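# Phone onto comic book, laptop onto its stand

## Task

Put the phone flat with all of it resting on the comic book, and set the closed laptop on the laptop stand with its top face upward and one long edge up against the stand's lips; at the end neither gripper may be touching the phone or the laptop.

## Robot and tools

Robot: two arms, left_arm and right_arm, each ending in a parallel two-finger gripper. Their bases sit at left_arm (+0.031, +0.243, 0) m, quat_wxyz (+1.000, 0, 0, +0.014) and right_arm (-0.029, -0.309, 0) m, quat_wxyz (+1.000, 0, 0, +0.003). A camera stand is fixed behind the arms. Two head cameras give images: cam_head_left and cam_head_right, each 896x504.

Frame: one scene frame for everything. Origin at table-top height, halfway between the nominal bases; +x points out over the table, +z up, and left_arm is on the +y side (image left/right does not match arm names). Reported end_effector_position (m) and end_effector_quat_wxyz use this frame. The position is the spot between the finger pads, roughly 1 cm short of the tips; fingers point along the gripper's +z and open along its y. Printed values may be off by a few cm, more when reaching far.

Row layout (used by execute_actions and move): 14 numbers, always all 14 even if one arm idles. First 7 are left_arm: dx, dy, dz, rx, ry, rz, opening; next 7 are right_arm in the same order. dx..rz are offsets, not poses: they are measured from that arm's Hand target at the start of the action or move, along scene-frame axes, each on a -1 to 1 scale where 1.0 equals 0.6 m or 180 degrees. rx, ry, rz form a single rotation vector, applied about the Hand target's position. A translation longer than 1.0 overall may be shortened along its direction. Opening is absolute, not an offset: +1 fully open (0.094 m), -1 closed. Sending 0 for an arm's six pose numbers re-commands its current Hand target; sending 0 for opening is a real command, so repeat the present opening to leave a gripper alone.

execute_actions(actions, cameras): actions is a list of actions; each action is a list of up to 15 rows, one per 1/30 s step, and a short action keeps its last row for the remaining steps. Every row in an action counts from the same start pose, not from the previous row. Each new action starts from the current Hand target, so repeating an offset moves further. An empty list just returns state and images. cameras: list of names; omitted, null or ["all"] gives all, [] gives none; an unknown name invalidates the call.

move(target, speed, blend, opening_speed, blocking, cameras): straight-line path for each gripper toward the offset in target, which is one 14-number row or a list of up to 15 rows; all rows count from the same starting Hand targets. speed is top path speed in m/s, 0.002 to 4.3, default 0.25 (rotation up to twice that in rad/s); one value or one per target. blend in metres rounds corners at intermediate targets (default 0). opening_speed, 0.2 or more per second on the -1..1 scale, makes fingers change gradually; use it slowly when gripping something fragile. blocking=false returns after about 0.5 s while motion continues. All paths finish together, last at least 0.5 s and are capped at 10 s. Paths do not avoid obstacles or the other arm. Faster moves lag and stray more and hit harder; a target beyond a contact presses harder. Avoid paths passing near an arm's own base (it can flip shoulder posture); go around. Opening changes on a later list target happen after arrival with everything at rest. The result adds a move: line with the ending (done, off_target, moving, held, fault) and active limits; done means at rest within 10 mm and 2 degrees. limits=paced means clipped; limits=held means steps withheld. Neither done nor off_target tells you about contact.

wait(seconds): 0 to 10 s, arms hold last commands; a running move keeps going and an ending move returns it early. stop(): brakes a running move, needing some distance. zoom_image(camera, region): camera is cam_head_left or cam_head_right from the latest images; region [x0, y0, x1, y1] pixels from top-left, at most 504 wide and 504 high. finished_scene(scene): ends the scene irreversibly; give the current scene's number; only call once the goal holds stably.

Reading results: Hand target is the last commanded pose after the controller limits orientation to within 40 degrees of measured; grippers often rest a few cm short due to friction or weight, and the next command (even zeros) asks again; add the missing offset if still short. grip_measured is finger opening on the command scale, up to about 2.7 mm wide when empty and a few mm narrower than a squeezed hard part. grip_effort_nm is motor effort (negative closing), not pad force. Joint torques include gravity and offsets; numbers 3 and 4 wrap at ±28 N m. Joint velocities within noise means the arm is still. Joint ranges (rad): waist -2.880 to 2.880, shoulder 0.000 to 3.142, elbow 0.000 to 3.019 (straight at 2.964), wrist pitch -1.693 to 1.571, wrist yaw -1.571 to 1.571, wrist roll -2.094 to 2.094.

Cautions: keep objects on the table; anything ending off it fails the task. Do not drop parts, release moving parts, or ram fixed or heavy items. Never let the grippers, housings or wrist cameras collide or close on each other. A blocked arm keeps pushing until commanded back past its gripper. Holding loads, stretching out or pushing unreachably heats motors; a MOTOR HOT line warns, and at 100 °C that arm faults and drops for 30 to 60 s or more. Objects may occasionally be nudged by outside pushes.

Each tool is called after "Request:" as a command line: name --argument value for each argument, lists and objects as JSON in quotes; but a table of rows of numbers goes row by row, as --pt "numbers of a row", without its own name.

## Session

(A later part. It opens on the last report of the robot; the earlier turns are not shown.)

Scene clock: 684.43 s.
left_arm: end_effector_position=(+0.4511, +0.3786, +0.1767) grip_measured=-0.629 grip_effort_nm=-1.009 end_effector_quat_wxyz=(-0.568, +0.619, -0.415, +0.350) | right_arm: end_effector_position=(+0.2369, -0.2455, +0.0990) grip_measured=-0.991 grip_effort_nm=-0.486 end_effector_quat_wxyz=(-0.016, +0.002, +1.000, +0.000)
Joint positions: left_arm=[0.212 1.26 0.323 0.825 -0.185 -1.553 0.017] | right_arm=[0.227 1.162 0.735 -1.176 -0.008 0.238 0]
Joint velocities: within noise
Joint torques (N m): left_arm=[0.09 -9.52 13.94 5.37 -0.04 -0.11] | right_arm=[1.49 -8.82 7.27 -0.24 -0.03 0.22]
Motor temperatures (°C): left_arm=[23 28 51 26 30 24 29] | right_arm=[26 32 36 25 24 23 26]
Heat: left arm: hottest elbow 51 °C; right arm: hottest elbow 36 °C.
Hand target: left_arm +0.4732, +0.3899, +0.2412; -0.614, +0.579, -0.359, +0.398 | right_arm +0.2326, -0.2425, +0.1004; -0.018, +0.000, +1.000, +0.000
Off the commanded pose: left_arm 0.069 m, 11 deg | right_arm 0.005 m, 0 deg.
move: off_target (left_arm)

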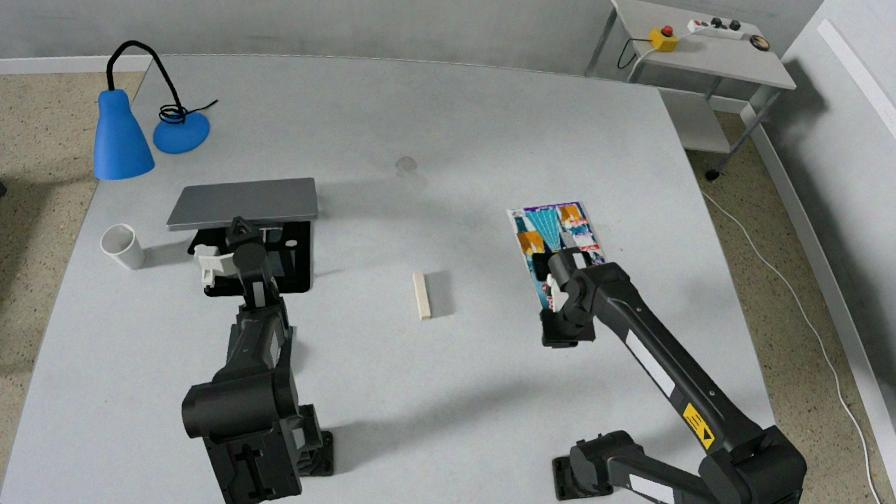

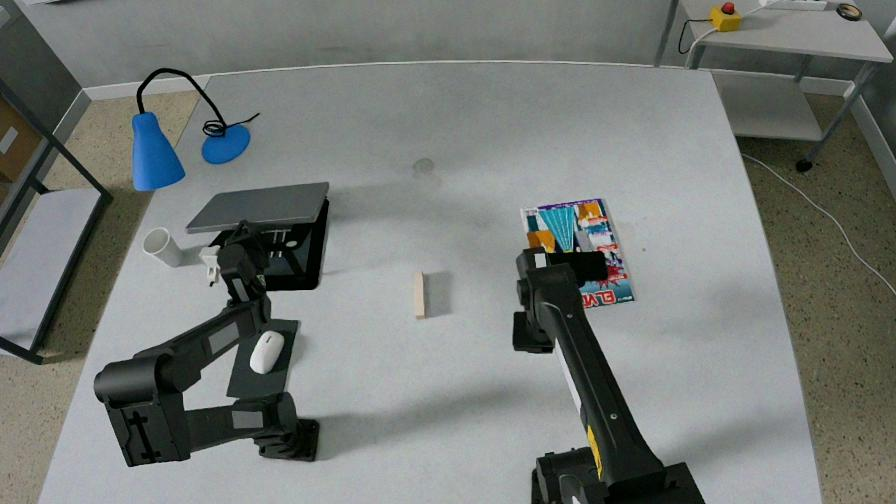

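Request:
move --target '[0,0,-0.02,0,0.075,0,-0.95,0,0,0,0,0,0,-1]' --speed 0.05

Request:
zoom_image --camera "cam_head_left" --region '[140, 140, 440, 310]'

Request:
zoom_image --camera "cam_head_right" --region '[140, 140, 440, 310]'

Scene clock: 692.90 s.
left_arm: end_effector_position=(+0.4525, +0.3792, +0.1652) grip_measured=-0.629 grip_effort_nm=-1.009 end_effector_quat_wxyz=(-0.520, +0.655, -0.459, +0.300) | right_arm: end_effector_position=(+0.2369, -0.2455, +0.0990) grip_measured=-0.991 grip_effort_nm=-0.486 end_effector_quat_wxyz=(-0.016, +0.002, +1.000, +0.000)
Joint positions: left_arm=[0.212 1.174 0.385 0.501 -0.186 -1.538 0.017] | right_arm=[0.227 1.162 0.735 -1.176 -0.008 0.238 0]
Joint velocities: within noise
Joint torques (N m): left_arm=[-1.14 -12.1 15.25 2.77 -0.37 0.28] | right_arm=[1.44 -8.82 7.28 -0.25 -0.02 0.22]
Motor temperatures (°C): left_arm=[23 28 49 26 30 24 29] | right_arm=[26 32 36 25 24 23 26]
Heat: left arm: hottest elbow 49 °C; right arm: hottest elbow 36 °C.
Hand target: left_arm +0.4732, +0.3899, +0.2291; -0.568, +0.622, -0.429, +0.327 | right_arm +0.2326, -0.2425, +0.1004; -0.018, +0.000, +1.000, +0.000
Off the commanded pose: left_arm 0.068 m, 8 deg | right_arm 0.005 m, 0 deg.
move: off_target (left_arm)

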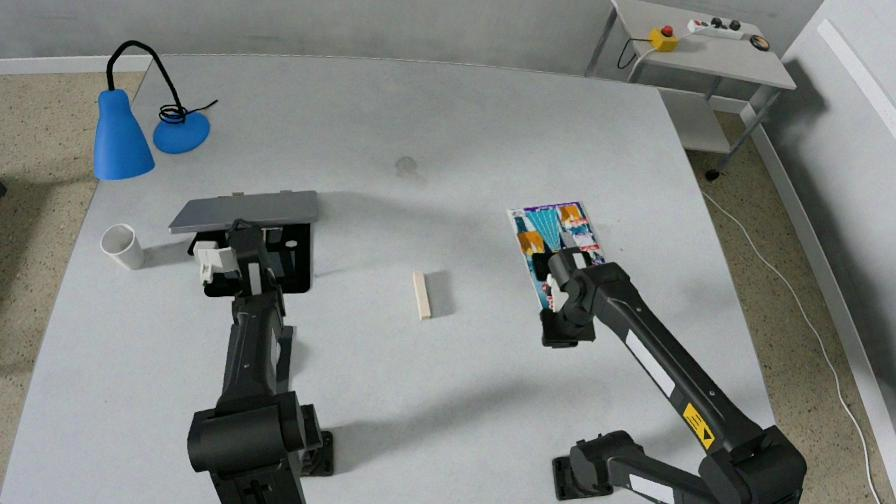

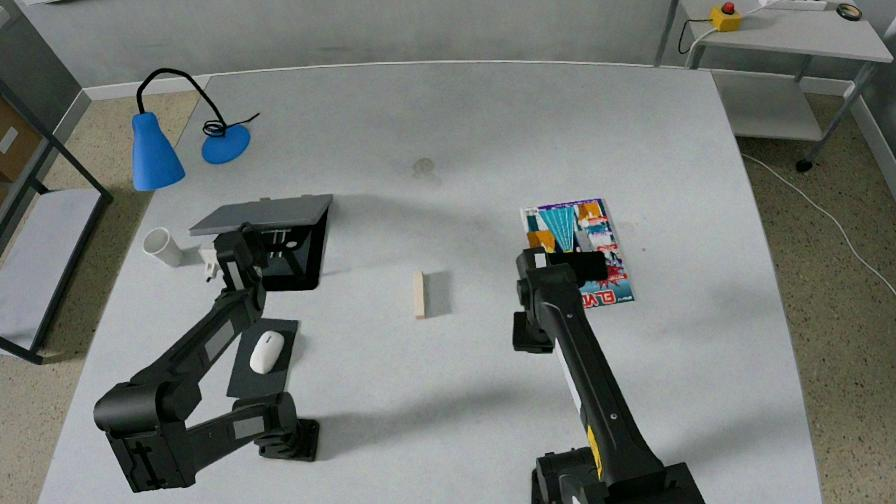

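Scaled by 1.680.

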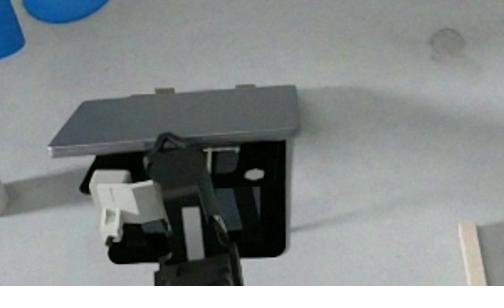

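Scaled by 1.680.

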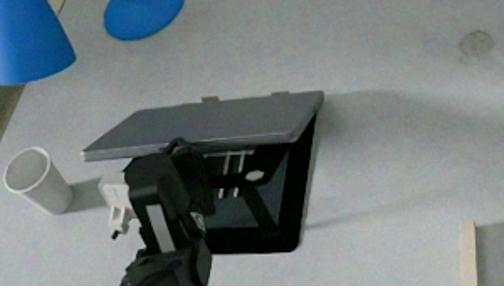

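Request:
move --target '[0,0,-0.05,0,0.01,0,-0.95,0,0,0,0,0,0,-1]' --speed 0.05

Request:
zoom_image --camera "cam_head_left" --region '[140, 140, 440, 310]'

Request:
zoom_image --camera "cam_head_right" --region '[140, 140, 440, 310]'

Scene clock: 696.43 s.
left_arm: end_effector_position=(+0.4554, +0.3801, +0.1649) grip_measured=-0.629 grip_effort_nm=-1.009 end_effector_quat_wxyz=(-0.526, +0.650, -0.458, +0.302) | right_arm: end_effector_position=(+0.2369, -0.2455, +0.0990) grip_measured=-0.991 grip_effort_nm=-0.486 end_effector_quat_wxyz=(-0.016, +0.002, +1.000, +0.000)
Joint positions: left_arm=[0.212 1.194 0.385 0.536 -0.188 -1.53 0.017] | right_arm=[0.227 1.162 0.735 -1.176 -0.008 0.238 0]
Joint velocities: within noise
Joint torques (N m): left_arm=[-0.32 -7.36 13.05 3.95 -0.4 0.24] | right_arm=[1.49 -8.76 7.27 -0.25 -0.03 0.22]
Motor temperatures (°C): left_arm=[23 28 49 25 30 24 29] | right_arm=[26 32 36 25 24 23 26]
Heat: left arm: hottest elbow 49 °C; right arm: hottest elbow 36 °C.
Hand target: left_arm +0.4732, +0.3899, +0.1991; -0.561, +0.627, -0.438, +0.317 | right_arm +0.2326, -0.2425, +0.1004; -0.018, +0.000, +1.000, +0.000
Off the commanded pose: left_arm 0.040 m, 6 deg | right_arm 0.005 m, 0 deg.
move: off_target (left_arm)

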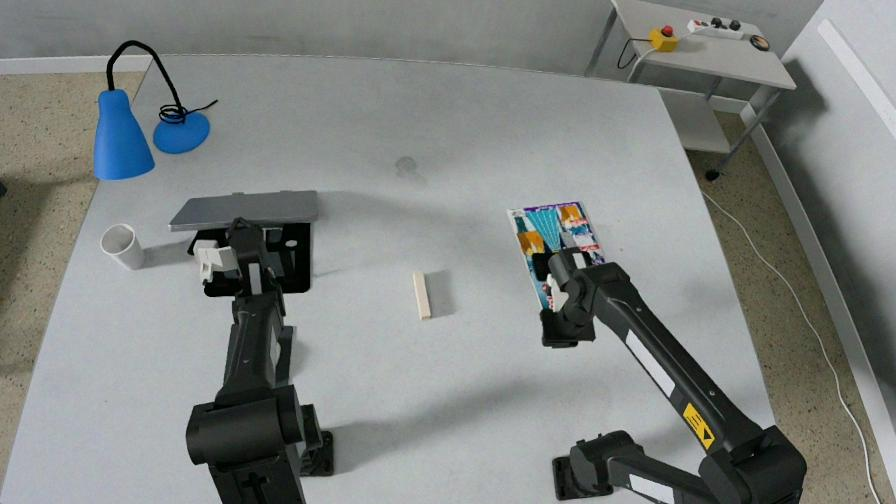

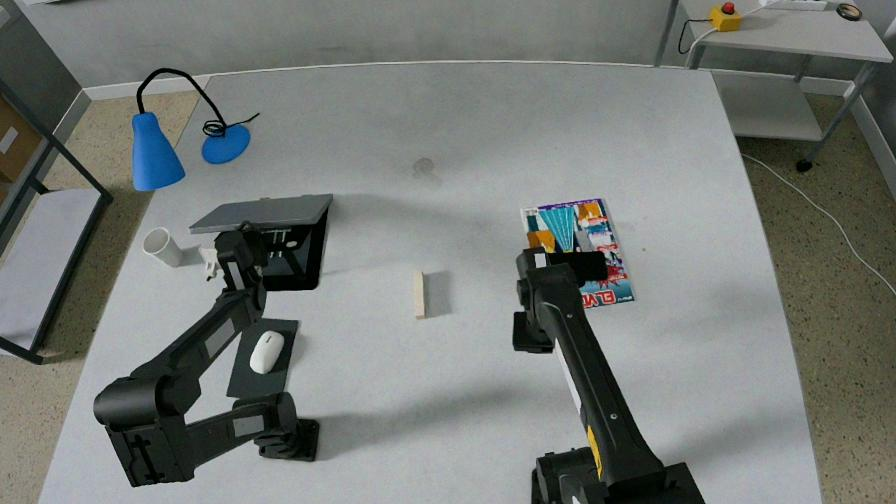

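Scaled by 1.680.

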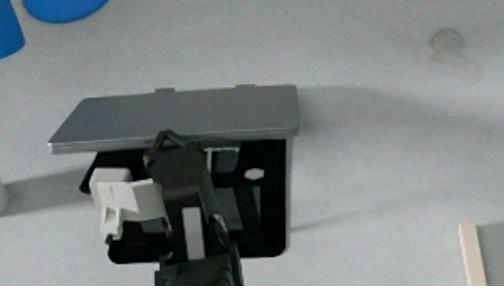

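Scaled by 1.680.

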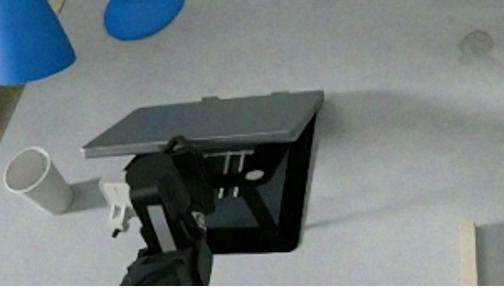

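Request:
move --target '[-0.01,0,-0.05,0,0.01,0,-0.95,0,0,0,0,0,0,-1]' --speed 0.05

Request:
zoom_image --camera "cam_head_left" --region '[140, 140, 440, 310]'

Request:
zoom_image --camera "cam_head_right" --region '[140, 140, 440, 310]'

Scene clock: 700.07 s.
left_arm: end_effector_position=(+0.4617, +0.3811, +0.1676) grip_measured=-0.629 grip_effort_nm=-1.004 end_effector_quat_wxyz=(-0.540, +0.638, -0.454, +0.310) | right_arm: end_effector_position=(+0.2369, -0.2455, +0.0990) grip_measured=-0.991 grip_effort_nm=-0.486 end_effector_quat_wxyz=(-0.016, +0.002, +1.000, +0.000)
Joint positions: left_arm=[0.212 1.232 0.385 0.615 -0.184 -1.516 0.017] | right_arm=[0.227 1.162 0.735 -1.176 -0.008 0.238 0]
Joint velocities: within noise
Joint torques (N m): left_arm=[-0.5 -5.25 9.48 4.1 -0.28 0.21] | right_arm=[1.49 -8.88 7.28 -0.24 -0.02 0.22]
Motor temperatures (°C): left_arm=[23 27 48 25 29 24 29] | right_arm=[26 32 36 25 24 23 26]
Heat: left arm: hottest elbow 48 °C; right arm: hottest elbow 36 °C.
Hand target: left_arm +0.4672, +0.3899, +0.1691; -0.554, +0.631, -0.447, +0.307 | right_arm +0.2326, -0.2425, +0.1004; -0.018, +0.000, +1.000, +0.000
Off the commanded pose: left_arm 0.011 m, 2 deg | right_arm 0.005 m, 0 deg.
move: off_target (left_arm)

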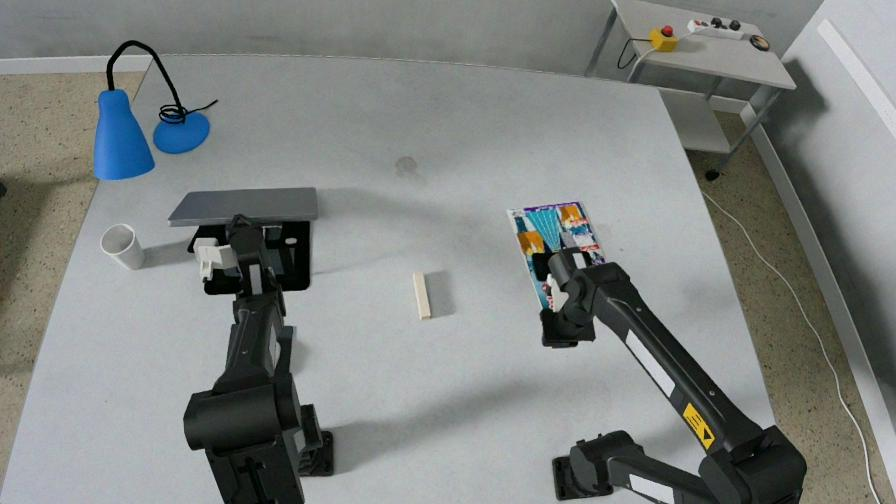

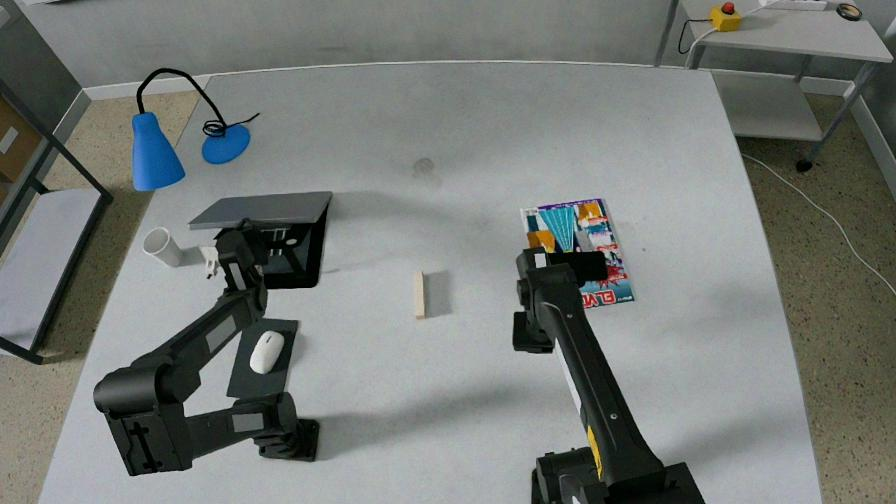

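Scaled by 1.680.

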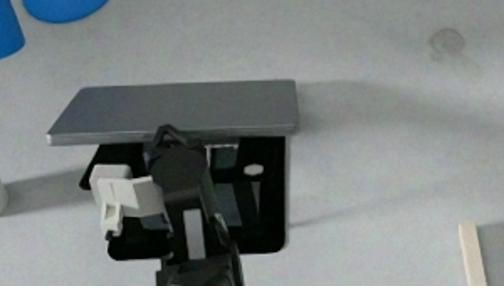

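Scaled by 1.680.

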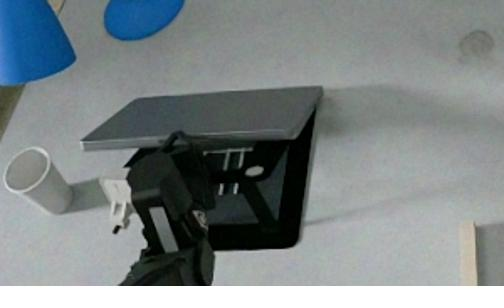

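Request:
move --target '[-0.05,0,-0.05,0,0.02,0,-0.95,0,0,0,0,0,0,-1]' --speed 0.05

Request:
zoom_image --camera "cam_head_left" --region '[140, 140, 440, 310]'

Request:
zoom_image --camera "cam_head_right" --region '[140, 140, 440, 310]'

Scene clock: 704.23 s.
left_arm: end_effector_position=(+0.4578, +0.3801, +0.1665) grip_measured=-0.629 grip_effort_nm=-1.009 end_effector_quat_wxyz=(-0.542, +0.632, -0.454, +0.317) | right_arm: end_effector_position=(+0.2369, -0.2455, +0.0990) grip_measured=-0.991 grip_effort_nm=-0.486 end_effector_quat_wxyz=(-0.016, +0.002, +1.000, +0.000)
Joint positions: left_arm=[0.22 1.233 0.367 0.651 -0.165 -1.514 0.017] | right_arm=[0.227 1.162 0.735 -1.176 -0.008 0.238 0]
Joint velocities: within noise
Joint torques (N m): left_arm=[0.5 -5.89 3.73 2.78 -0.25 0.39] | right_arm=[1.44 -8.76 7.27 -0.23 -0.02 0.22]
Motor temperatures (°C): left_arm=[23 27 47 25 29 24 29] | right_arm=[26 32 36 25 24 23 26]
Heat: left arm: hottest elbow 47 °C; right arm: hottest elbow 36 °C.
Hand target: left_arm +0.4371, +0.3899, +0.1391; -0.540, +0.641, -0.464, +0.288 | right_arm +0.2326, -0.2425, +0.1004; -0.018, +0.000, +1.000, +0.000
Off the commanded pose: left_arm 0.036 m, 4 deg | right_arm 0.005 m, 0 deg.
move: off_target (left_arm)

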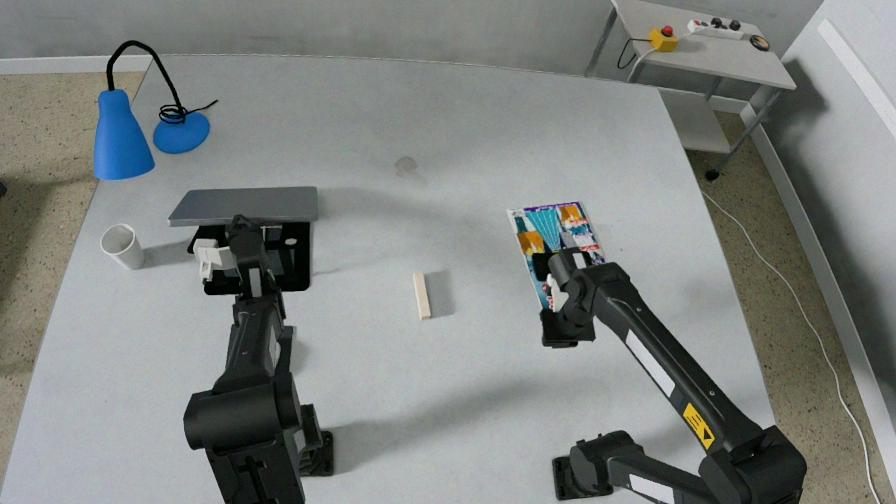

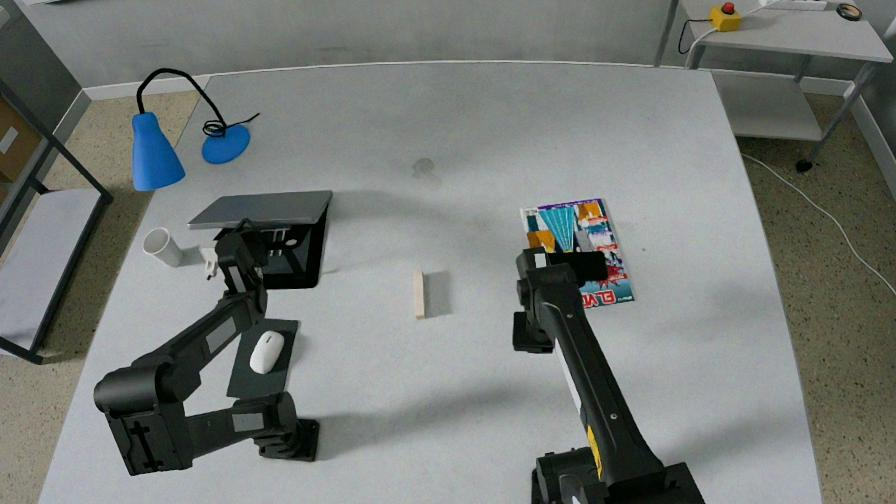

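Scaled by 1.680.

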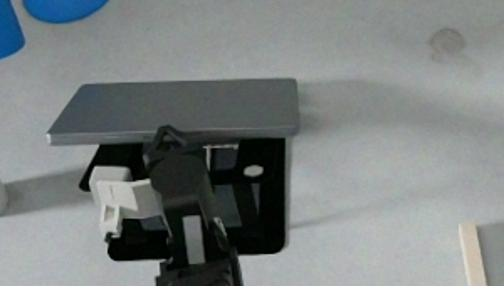

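Scaled by 1.680.

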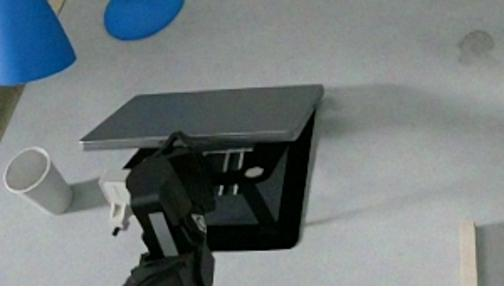

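Request:
move --target '[0,0,0.07,0,0.06,0,-0.95,0,0,0,0,0,0,-1]' --speed 0.05

Request:
zoom_image --camera "cam_head_left" --region '[140, 140, 440, 310]'

Request:
zoom_image --camera "cam_head_right" --region '[140, 140, 440, 310]'

Scene clock: 716.23 s.
left_arm: end_effector_position=(+0.4300, +0.3784, +0.1537) grip_measured=-0.656 grip_effort_nm=-1.004 end_effector_quat_wxyz=(-0.469, +0.679, -0.513, +0.235) | right_arm: end_effector_position=(+0.2369, -0.2455, +0.0990) grip_measured=-0.991 grip_effort_nm=-0.486 end_effector_quat_wxyz=(-0.016, +0.002, +1.000, +0.000)
Joint positions: left_arm=[0.224 1.061 0.421 0.164 -0.184 -1.482 0.016] | right_arm=[0.227 1.162 0.735 -1.176 -0.008 0.238 0]
Joint velocities: within noise
Joint torques (N m): left_arm=[-0.21 -8.76 13.93 1.01 -0.62 0.55] | right_arm=[1.44 -8.76 7.25 -0.24 -0.03 0.22]
Motor temperatures (°C): left_arm=[23 27 44 25 29 24 29] | right_arm=[26 32 36 25 24 23 26]
Heat: left arm: hottest elbow 44 °C; right arm: hottest elbow 36 °C.
Hand target: left_arm +0.4372, +0.3898, +0.1811; -0.494, +0.665, -0.513, +0.226 | right_arm +0.2326, -0.2425, +0.1004; -0.018, +0.000, +1.000, +0.000
Off the commanded pose: left_arm 0.030 m, 3 deg | right_arm 0.005 m, 0 deg.
move: off_target (left_arm)

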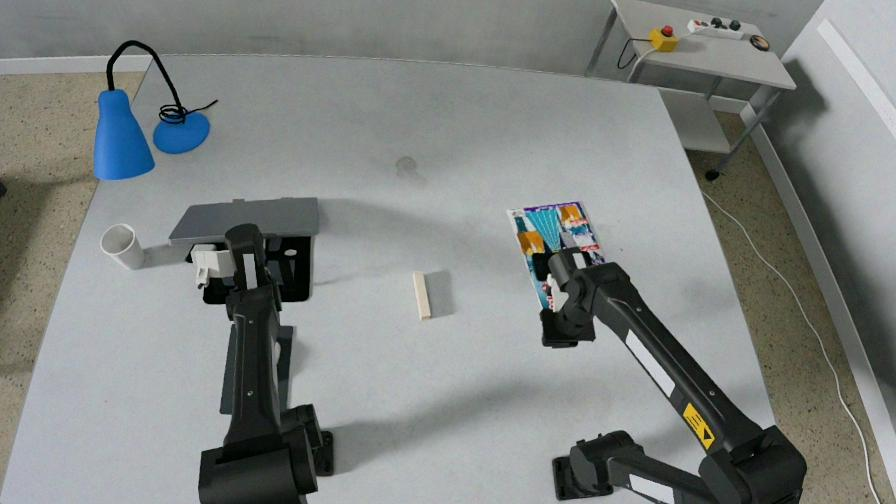

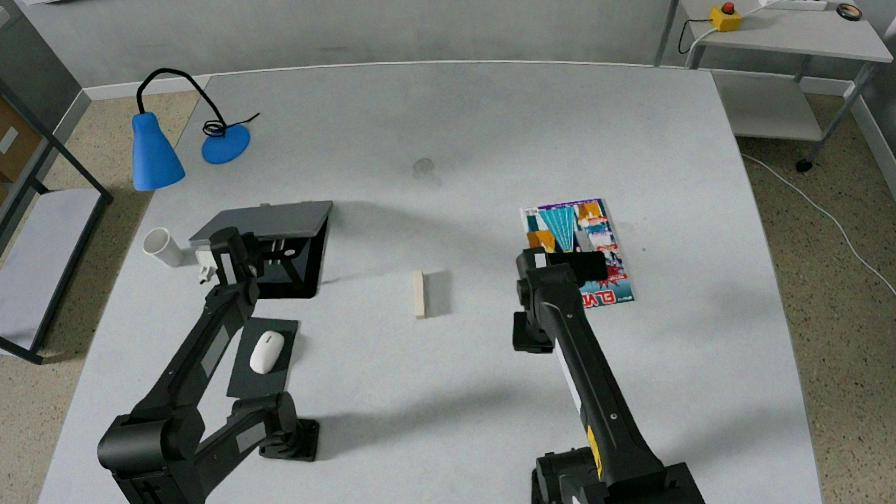

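Scaled by 1.680.

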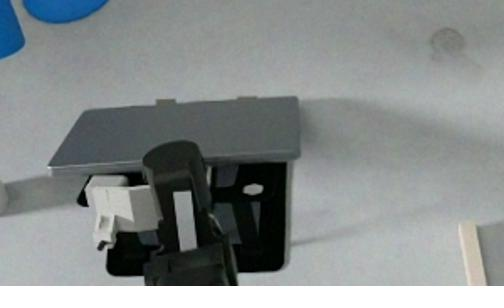

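Scaled by 1.680.

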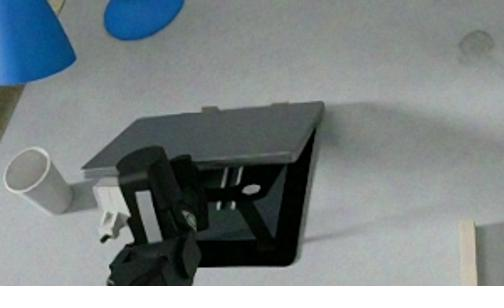

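Request:
zoom_image --camera "cam_head_left" --region '[160, 180, 330, 276]'

Request:
zoom_image --camera "cam_head_right" --region '[180, 180, 350, 276]'

Scaled by 2.965.

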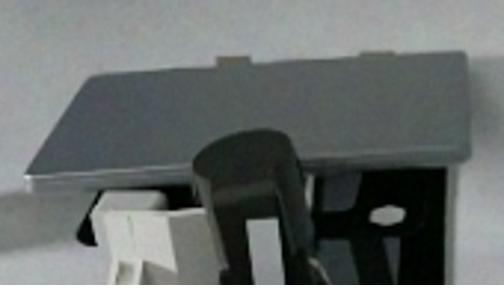

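Scaled by 2.965.

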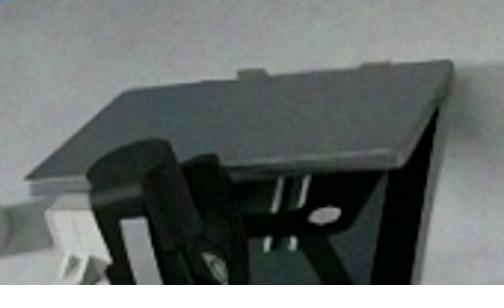

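Request:
move --target '[0,0,-0.07,0,0,0,-0.95,0,0,0,0,0,0,-1]' --speed 0.05

Request:
zoom_image --camera "cam_head_left" --region '[160, 180, 330, 276]'

Request:
zoom_image --camera "cam_head_right" --region '[180, 180, 350, 276]'

Scene clock: 724.83 s.
left_arm: end_effector_position=(+0.4391, +0.3809, +0.1548) grip_measured=-0.656 grip_effort_nm=-1.009 end_effector_quat_wxyz=(-0.488, +0.668, -0.503, +0.248) | right_arm: end_effector_position=(+0.2369, -0.2455, +0.0990) grip_measured=-0.991 grip_effort_nm=-0.486 end_effector_quat_wxyz=(-0.016, +0.002, +1.000, +0.000)
Joint positions: left_arm=[0.224 1.107 0.41 0.277 -0.185 -1.477 0.016] | right_arm=[0.227 1.162 0.735 -1.176 -0.008 0.238 0]
Joint velocities: within noise
Joint torques (N m): left_arm=[-0.38 -2.78 8.25 3.38 -0.51 0.47] | right_arm=[1.44 -8.82 7.27 -0.24 -0.02 0.22]
Motor temperatures (°C): left_arm=[23 27 45 25 29 24 29] | right_arm=[26 32 36 25 24 23 26]
Heat: left arm: hottest elbow 45 °C; right arm: hottest elbow 36 °C.
Hand target: left_arm +0.4372, +0.3898, +0.1390; -0.494, +0.665, -0.513, +0.226 | right_arm +0.2326, -0.2425, +0.1004; -0.018, +0.000, +1.000, +0.000
Off the commanded pose: left_arm 0.018 m, 3 deg | right_arm 0.005 m, 0 deg.
move: off_target (left_arm)

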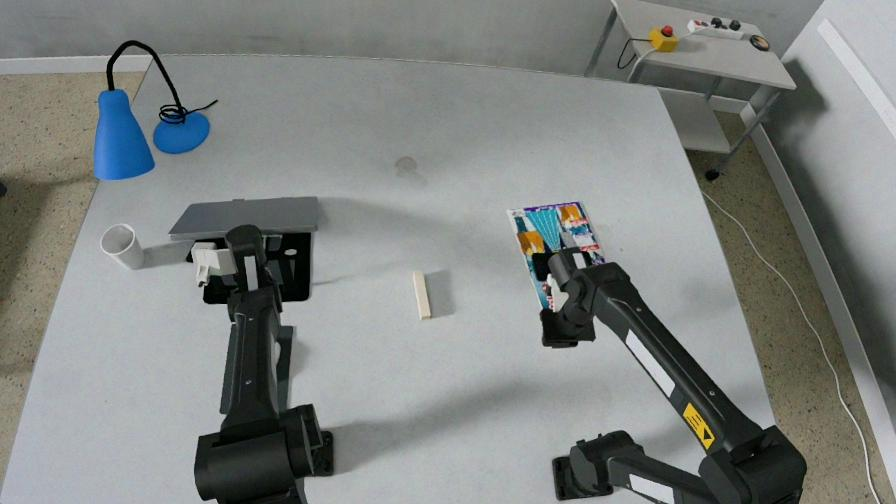

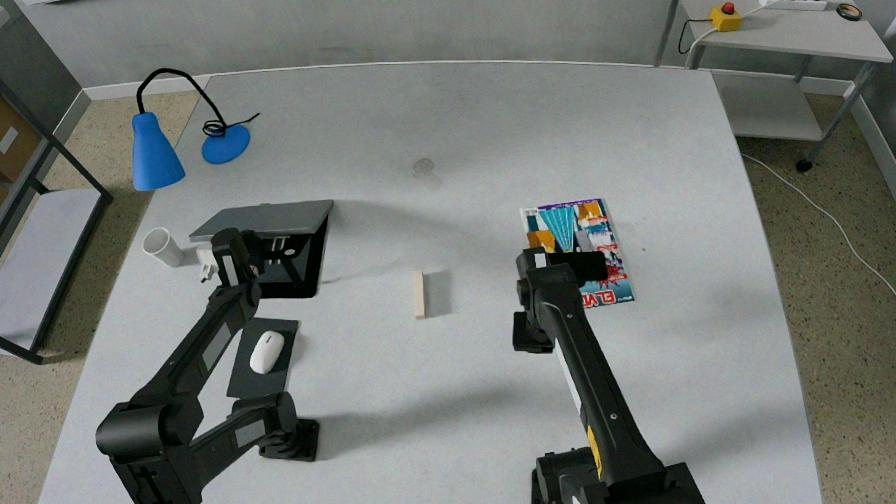

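Scaled by 2.965.

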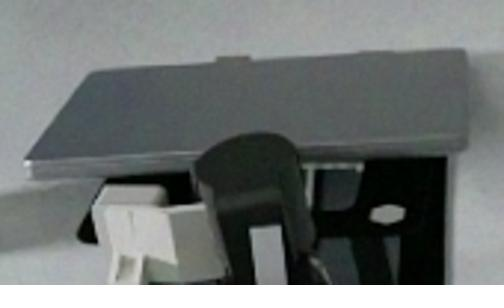

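Scaled by 2.965.

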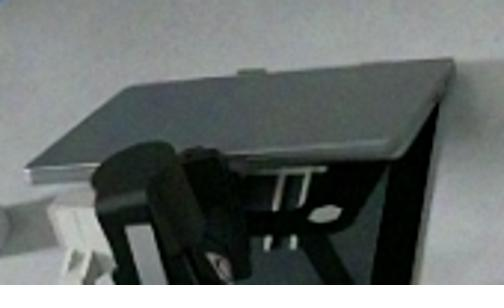

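Request:
move --pt "0 0 0.02 0 0 0 -0.95 0 0 0 0 0 0 -1" --pt "0 0 0.02 0 0 0 -0.5 0 0 0 0 0 0 -1" --speed 0.05 --opening_speed 0.2

Request:
zoom_image --camera "cam_head_left" --region '[160, 180, 330, 276]'

Request:
zoom_image --camera "cam_head_right" --region '[180, 180, 350, 276]'

Scene clock: 736.93 s.
left_arm: end_effector_position=(+0.4388, +0.3810, +0.1566) grip_measured=-0.504 grip_effort_nm=0.198 end_effector_quat_wxyz=(-0.490, +0.667, -0.504, +0.248) | right_arm: end_effector_position=(+0.2369, -0.2455, +0.0990) grip_measured=-0.991 grip_effort_nm=-0.486 end_effector_quat_wxyz=(-0.016, +0.002, +1.000, +0.000)
Joint positions: left_arm=[0.224 1.101 0.41 0.276 -0.186 -1.473 0.023] | right_arm=[0.227 1.162 0.735 -1.176 -0.008 0.238 0]
Joint velocities: within noise
Joint torques (N m): left_arm=[0.26 -5.66 10.17 1.65 -0.43 0.43] | right_arm=[1.44 -8.82 7.24 -0.23 -0.02 0.22]
Motor temperatures (°C): left_arm=[23 26 43 25 29 24 29] | right_arm=[26 32 36 25 24 23 26]
Heat: left arm: hottest elbow 43 °C; right arm: hottest elbow 36 °C.
Hand target: left_arm +0.4372, +0.3898, +0.1511; -0.494, +0.665, -0.513, +0.226 | right_arm +0.2326, -0.2425, +0.1004; -0.018, +0.000, +1.000, +0.000
Off the commanded pose: left_arm 0.011 m, 3 deg | right_arm 0.005 m, 0 deg.
move: off_target (left_arm); target 2's new opening was sent with left_arm's hand 0.010 m and 3 deg from that target

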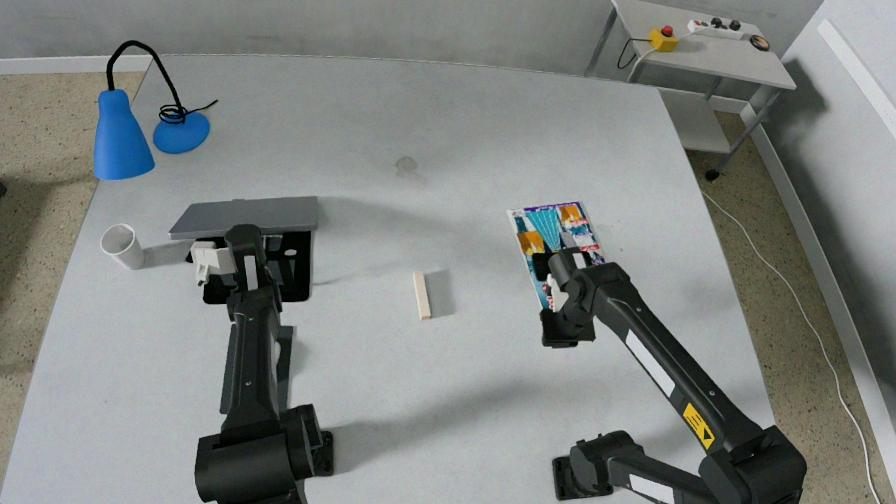

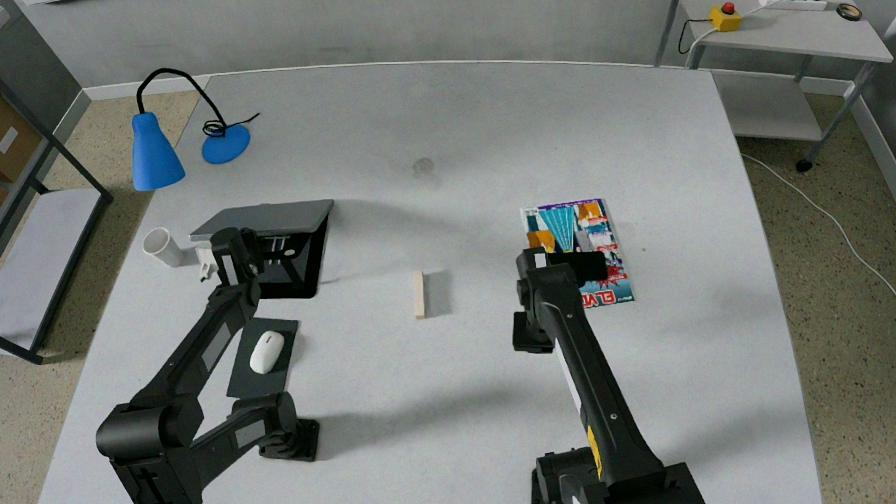

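Scaled by 2.965.

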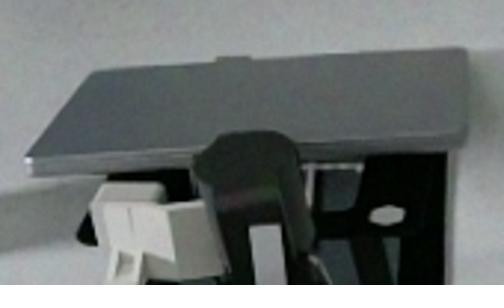

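Scaled by 2.965.

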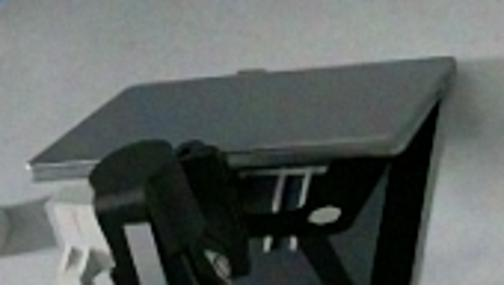

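Request:
move --pt "0 0 0 0 0 0 -0.95 0 0 0 0 0 0 -1" --pt "-0.025 0 0.06 0 0.0 0 -0.95 0 0 0 0 0 0 -1" --speed 0.05

Request:
zoom_image --camera "cam_head_left" --region '[160, 180, 330, 276]'

Request:
zoom_image --camera "cam_head_right" --region '[180, 180, 350, 276]'

Scene clock: 743.03 s.
left_arm: end_effector_position=(+0.4174, +0.3784, +0.1534) grip_measured=-0.696 grip_effort_nm=-1.009 end_effector_quat_wxyz=(-0.463, +0.678, -0.527, +0.221) | right_arm: end_effector_position=(+0.2369, -0.2455, +0.0990) grip_measured=-0.991 grip_effort_nm=-0.486 end_effector_quat_wxyz=(-0.016, +0.002, +1.000, +0.000)
Joint positions: left_arm=[0.234 1.012 0.41 0.1 -0.179 -1.452 0.014] | right_arm=[0.227 1.162 0.735 -1.176 -0.008 0.238 0]
Joint velocities: within noise
Joint torques (N m): left_arm=[0.67 -9.64 13.19 1.68 -0.32 0.33] | right_arm=[1.44 -8.76 7.27 -0.21 -0.03 0.22]
Motor temperatures (°C): left_arm=[23 26 43 25 29 24 29] | right_arm=[26 32 36 25 24 23 26]
Heat: left arm: hottest elbow 43 °C; right arm: hottest elbow 36 °C.
Hand target: left_arm +0.4222, +0.3899, +0.1872; -0.494, +0.665, -0.513, +0.226 | right_arm +0.2326, -0.2425, +0.1004; -0.018, +0.000, +1.000, +0.000
Off the commanded pose: left_arm 0.036 m, 4 deg | right_arm 0.005 m, 0 deg.
move: off_target (left_arm)

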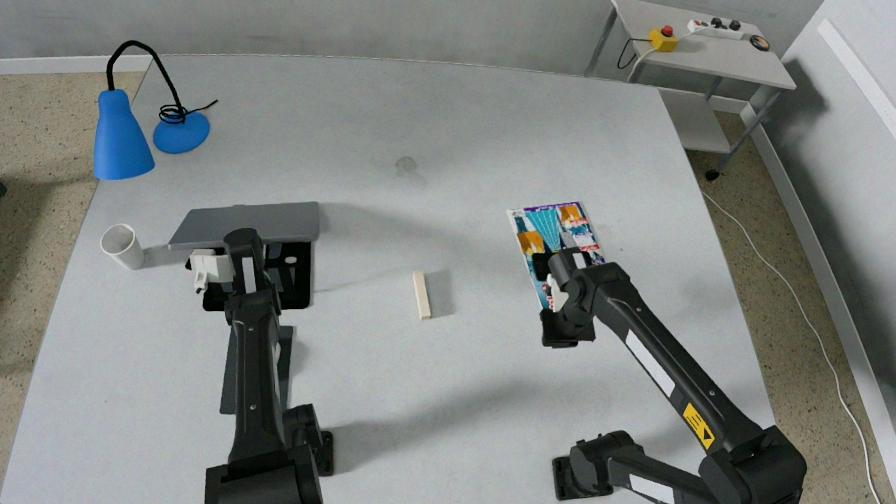

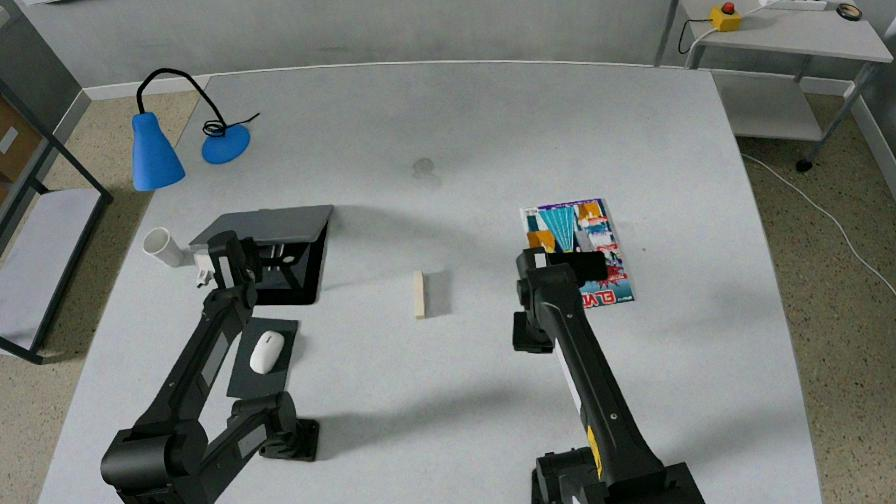

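Scaled by 2.965.

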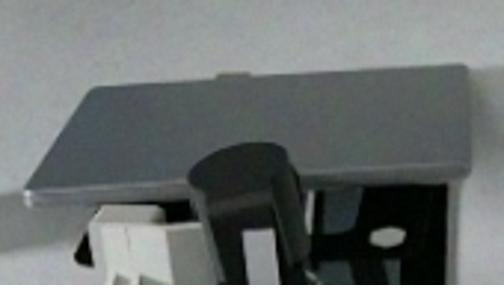

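Scaled by 2.965.

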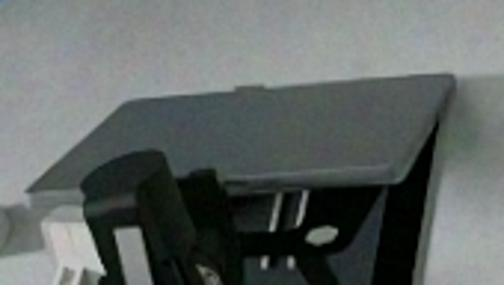

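Request:
move --target '[0.005,0,0.1,0,0.03,0,-0.95,0,0,0,0,0,0,-1]' --speed 0.05

Request:
zoom_image --camera "cam_head_left" --region '[160, 180, 330, 276]'

Request:
zoom_image --camera "cam_head_right" --region '[180, 180, 350, 276]'

Scene clock: 747.77 s.
left_arm: end_effector_position=(+0.3893, +0.3736, +0.1551) grip_measured=-0.725 grip_effort_nm=-1.009 end_effector_quat_wxyz=(-0.398, +0.703, -0.569, +0.157) | right_arm: end_effector_position=(+0.2369, -0.2455, +0.0990) grip_measured=-0.991 grip_effort_nm=-0.486 end_effector_quat_wxyz=(-0.016, +0.002, +1.000, +0.000)
Joint positions: left_arm=[0.234 0.92 0.489 -0.272 -0.194 -1.427 0.013] | right_arm=[0.227 1.162 0.735 -1.176 -0.008 0.238 0]
Joint velocities: within noise
Joint torques (N m): left_arm=[-0.79 -10.58 22.11 1.87 -0.69 0.23] | right_arm=[1.38 -8.76 7.27 -0.25 -0.02 0.22]
Motor temperatures (°C): left_arm=[23 26 43 24 29 24 29] | right_arm=[26 32 36 25 24 23 26]
Heat: left arm: hottest elbow 43 °C; right arm: hottest elbow 36 °C.
Hand target: left_arm +0.4252, +0.3898, +0.2470; -0.469, +0.675, -0.536, +0.194 | right_arm +0.2326, -0.2425, +0.1004; -0.018, +0.000, +1.000, +0.000
Off the commanded pose: left_arm 0.100 m, 10 deg | right_arm 0.005 m, 0 deg.
move: off_target (left_arm)

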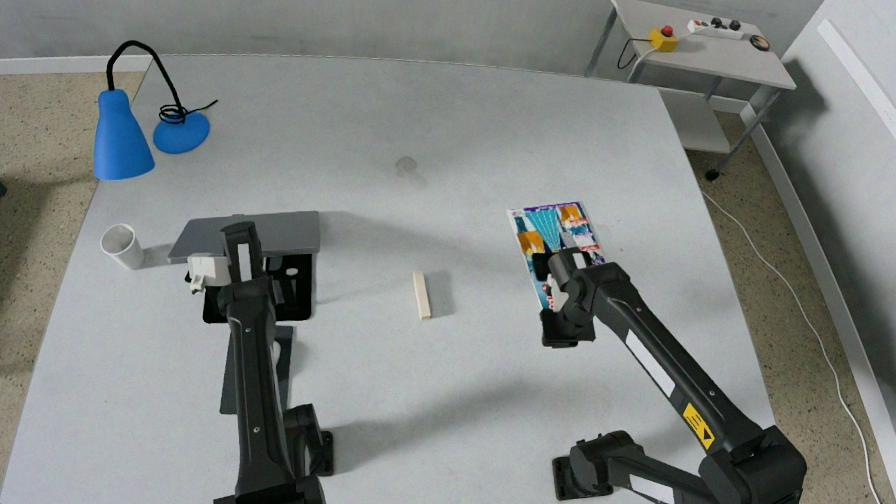

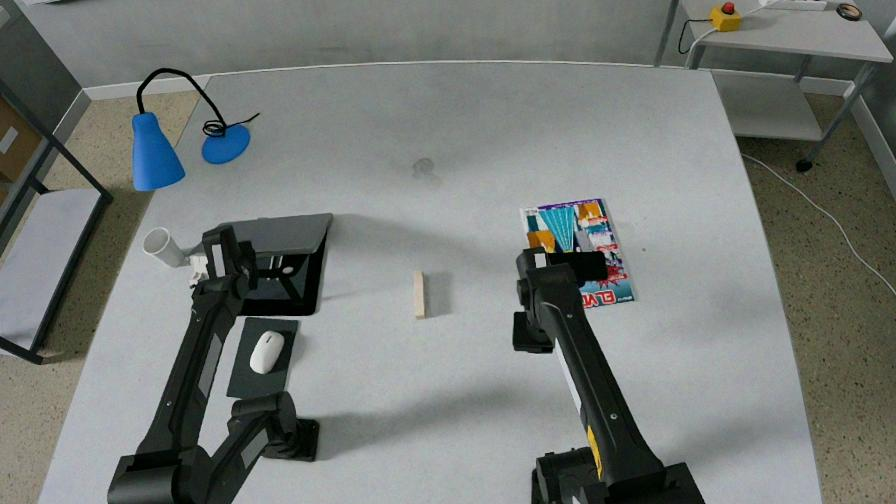

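Scaled by 2.965.

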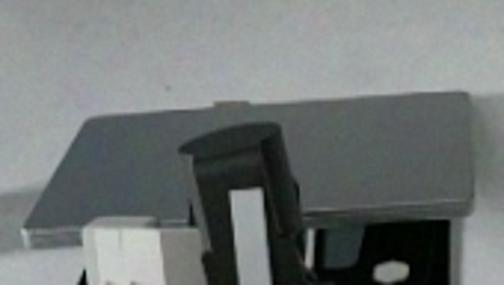

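Scaled by 2.965.

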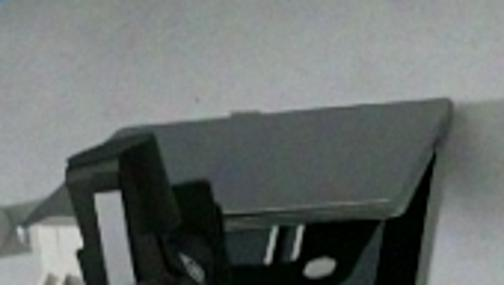

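Request:
move --pt "-0.04 -0.01 -0.12 0 0.04 0 -0.95 0 0 0 0 0 0 -1" --pt "-0.04 -0.01 -0.12 0 0.04 0 -0.6 0 0 0 0 0 0 -1" --speed 0.08 --opening_speed 0.2

Request:
zoom_image --camera "cam_head_left" --region '[160, 180, 330, 276]'

Request:
zoom_image --camera "cam_head_right" --region '[180, 180, 350, 276]'

Scene clock: 757.20 s.
left_arm: end_effector_position=(+0.3884, +0.3794, +0.1518) grip_measured=-0.602 grip_effort_nm=0.090 end_effector_quat_wxyz=(-0.405, +0.697, -0.576, +0.134) | right_arm: end_effector_position=(+0.2369, -0.2455, +0.0990) grip_measured=-0.991 grip_effort_nm=-0.486 end_effector_quat_wxyz=(-0.016, +0.002, +1.000, +0.000)
Joint positions: left_arm=[0.234 0.936 0.489 -0.264 -0.229 -1.392 0.019] | right_arm=[0.227 1.162 0.735 -1.176 -0.008 0.238 0]
Joint velocities: within noise
Joint torques (N m): left_arm=[-1.14 -6.83 12.63 3.07 -0.16 0.1] | right_arm=[1.49 -8.82 7.27 -0.24 -0.02 0.22]
Motor temperatures (°C): left_arm=[23 26 46 24 29 24 29] | right_arm=[26 32 36 25 24 23 26]
Heat: left arm: hottest elbow 46 °C; right arm: hottest elbow 36 °C.
Hand target: left_arm +0.4012, +0.3838, +0.1749; -0.434, +0.686, -0.564, +0.152 | right_arm +0.2326, -0.2425, +0.1004; -0.018, +0.000, +1.000, +0.000
Off the commanded pose: left_arm 0.027 m, 4 deg | right_arm 0.005 m, 0 deg.
move: off_target (left_arm); target 2's new opening was sent with left_arm's hand 0.025 m and 4 deg from that target

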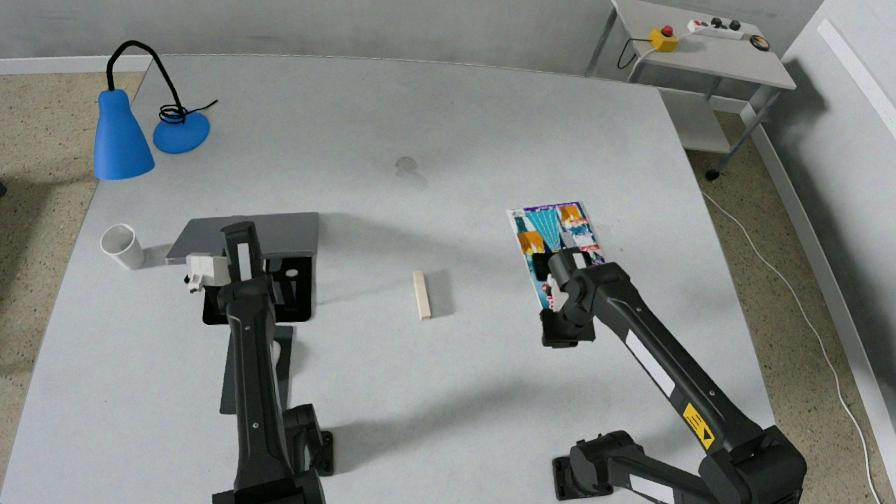

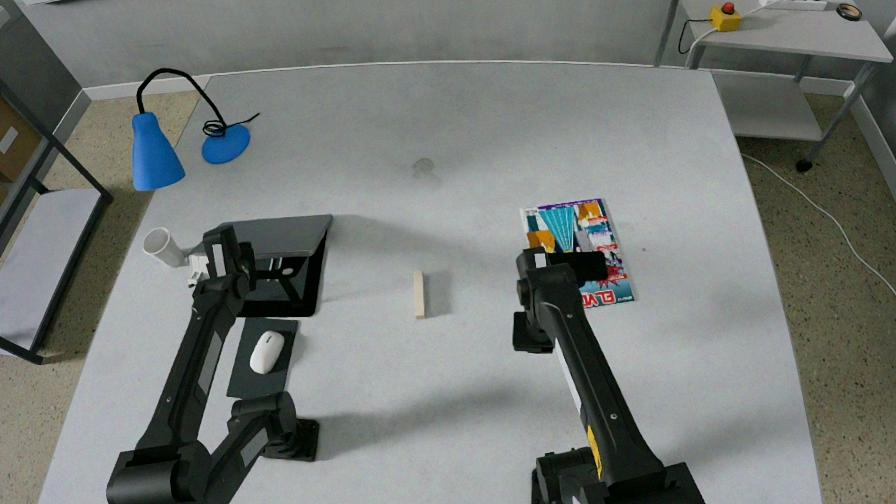

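Scaled by 2.965.

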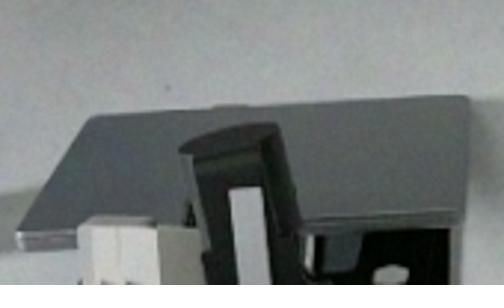

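Scaled by 2.965.

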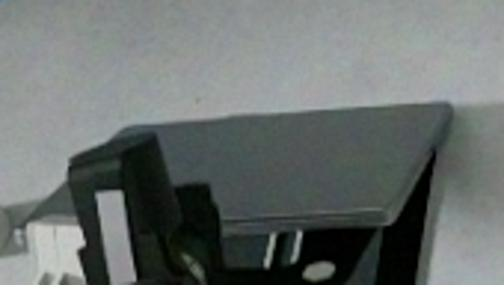

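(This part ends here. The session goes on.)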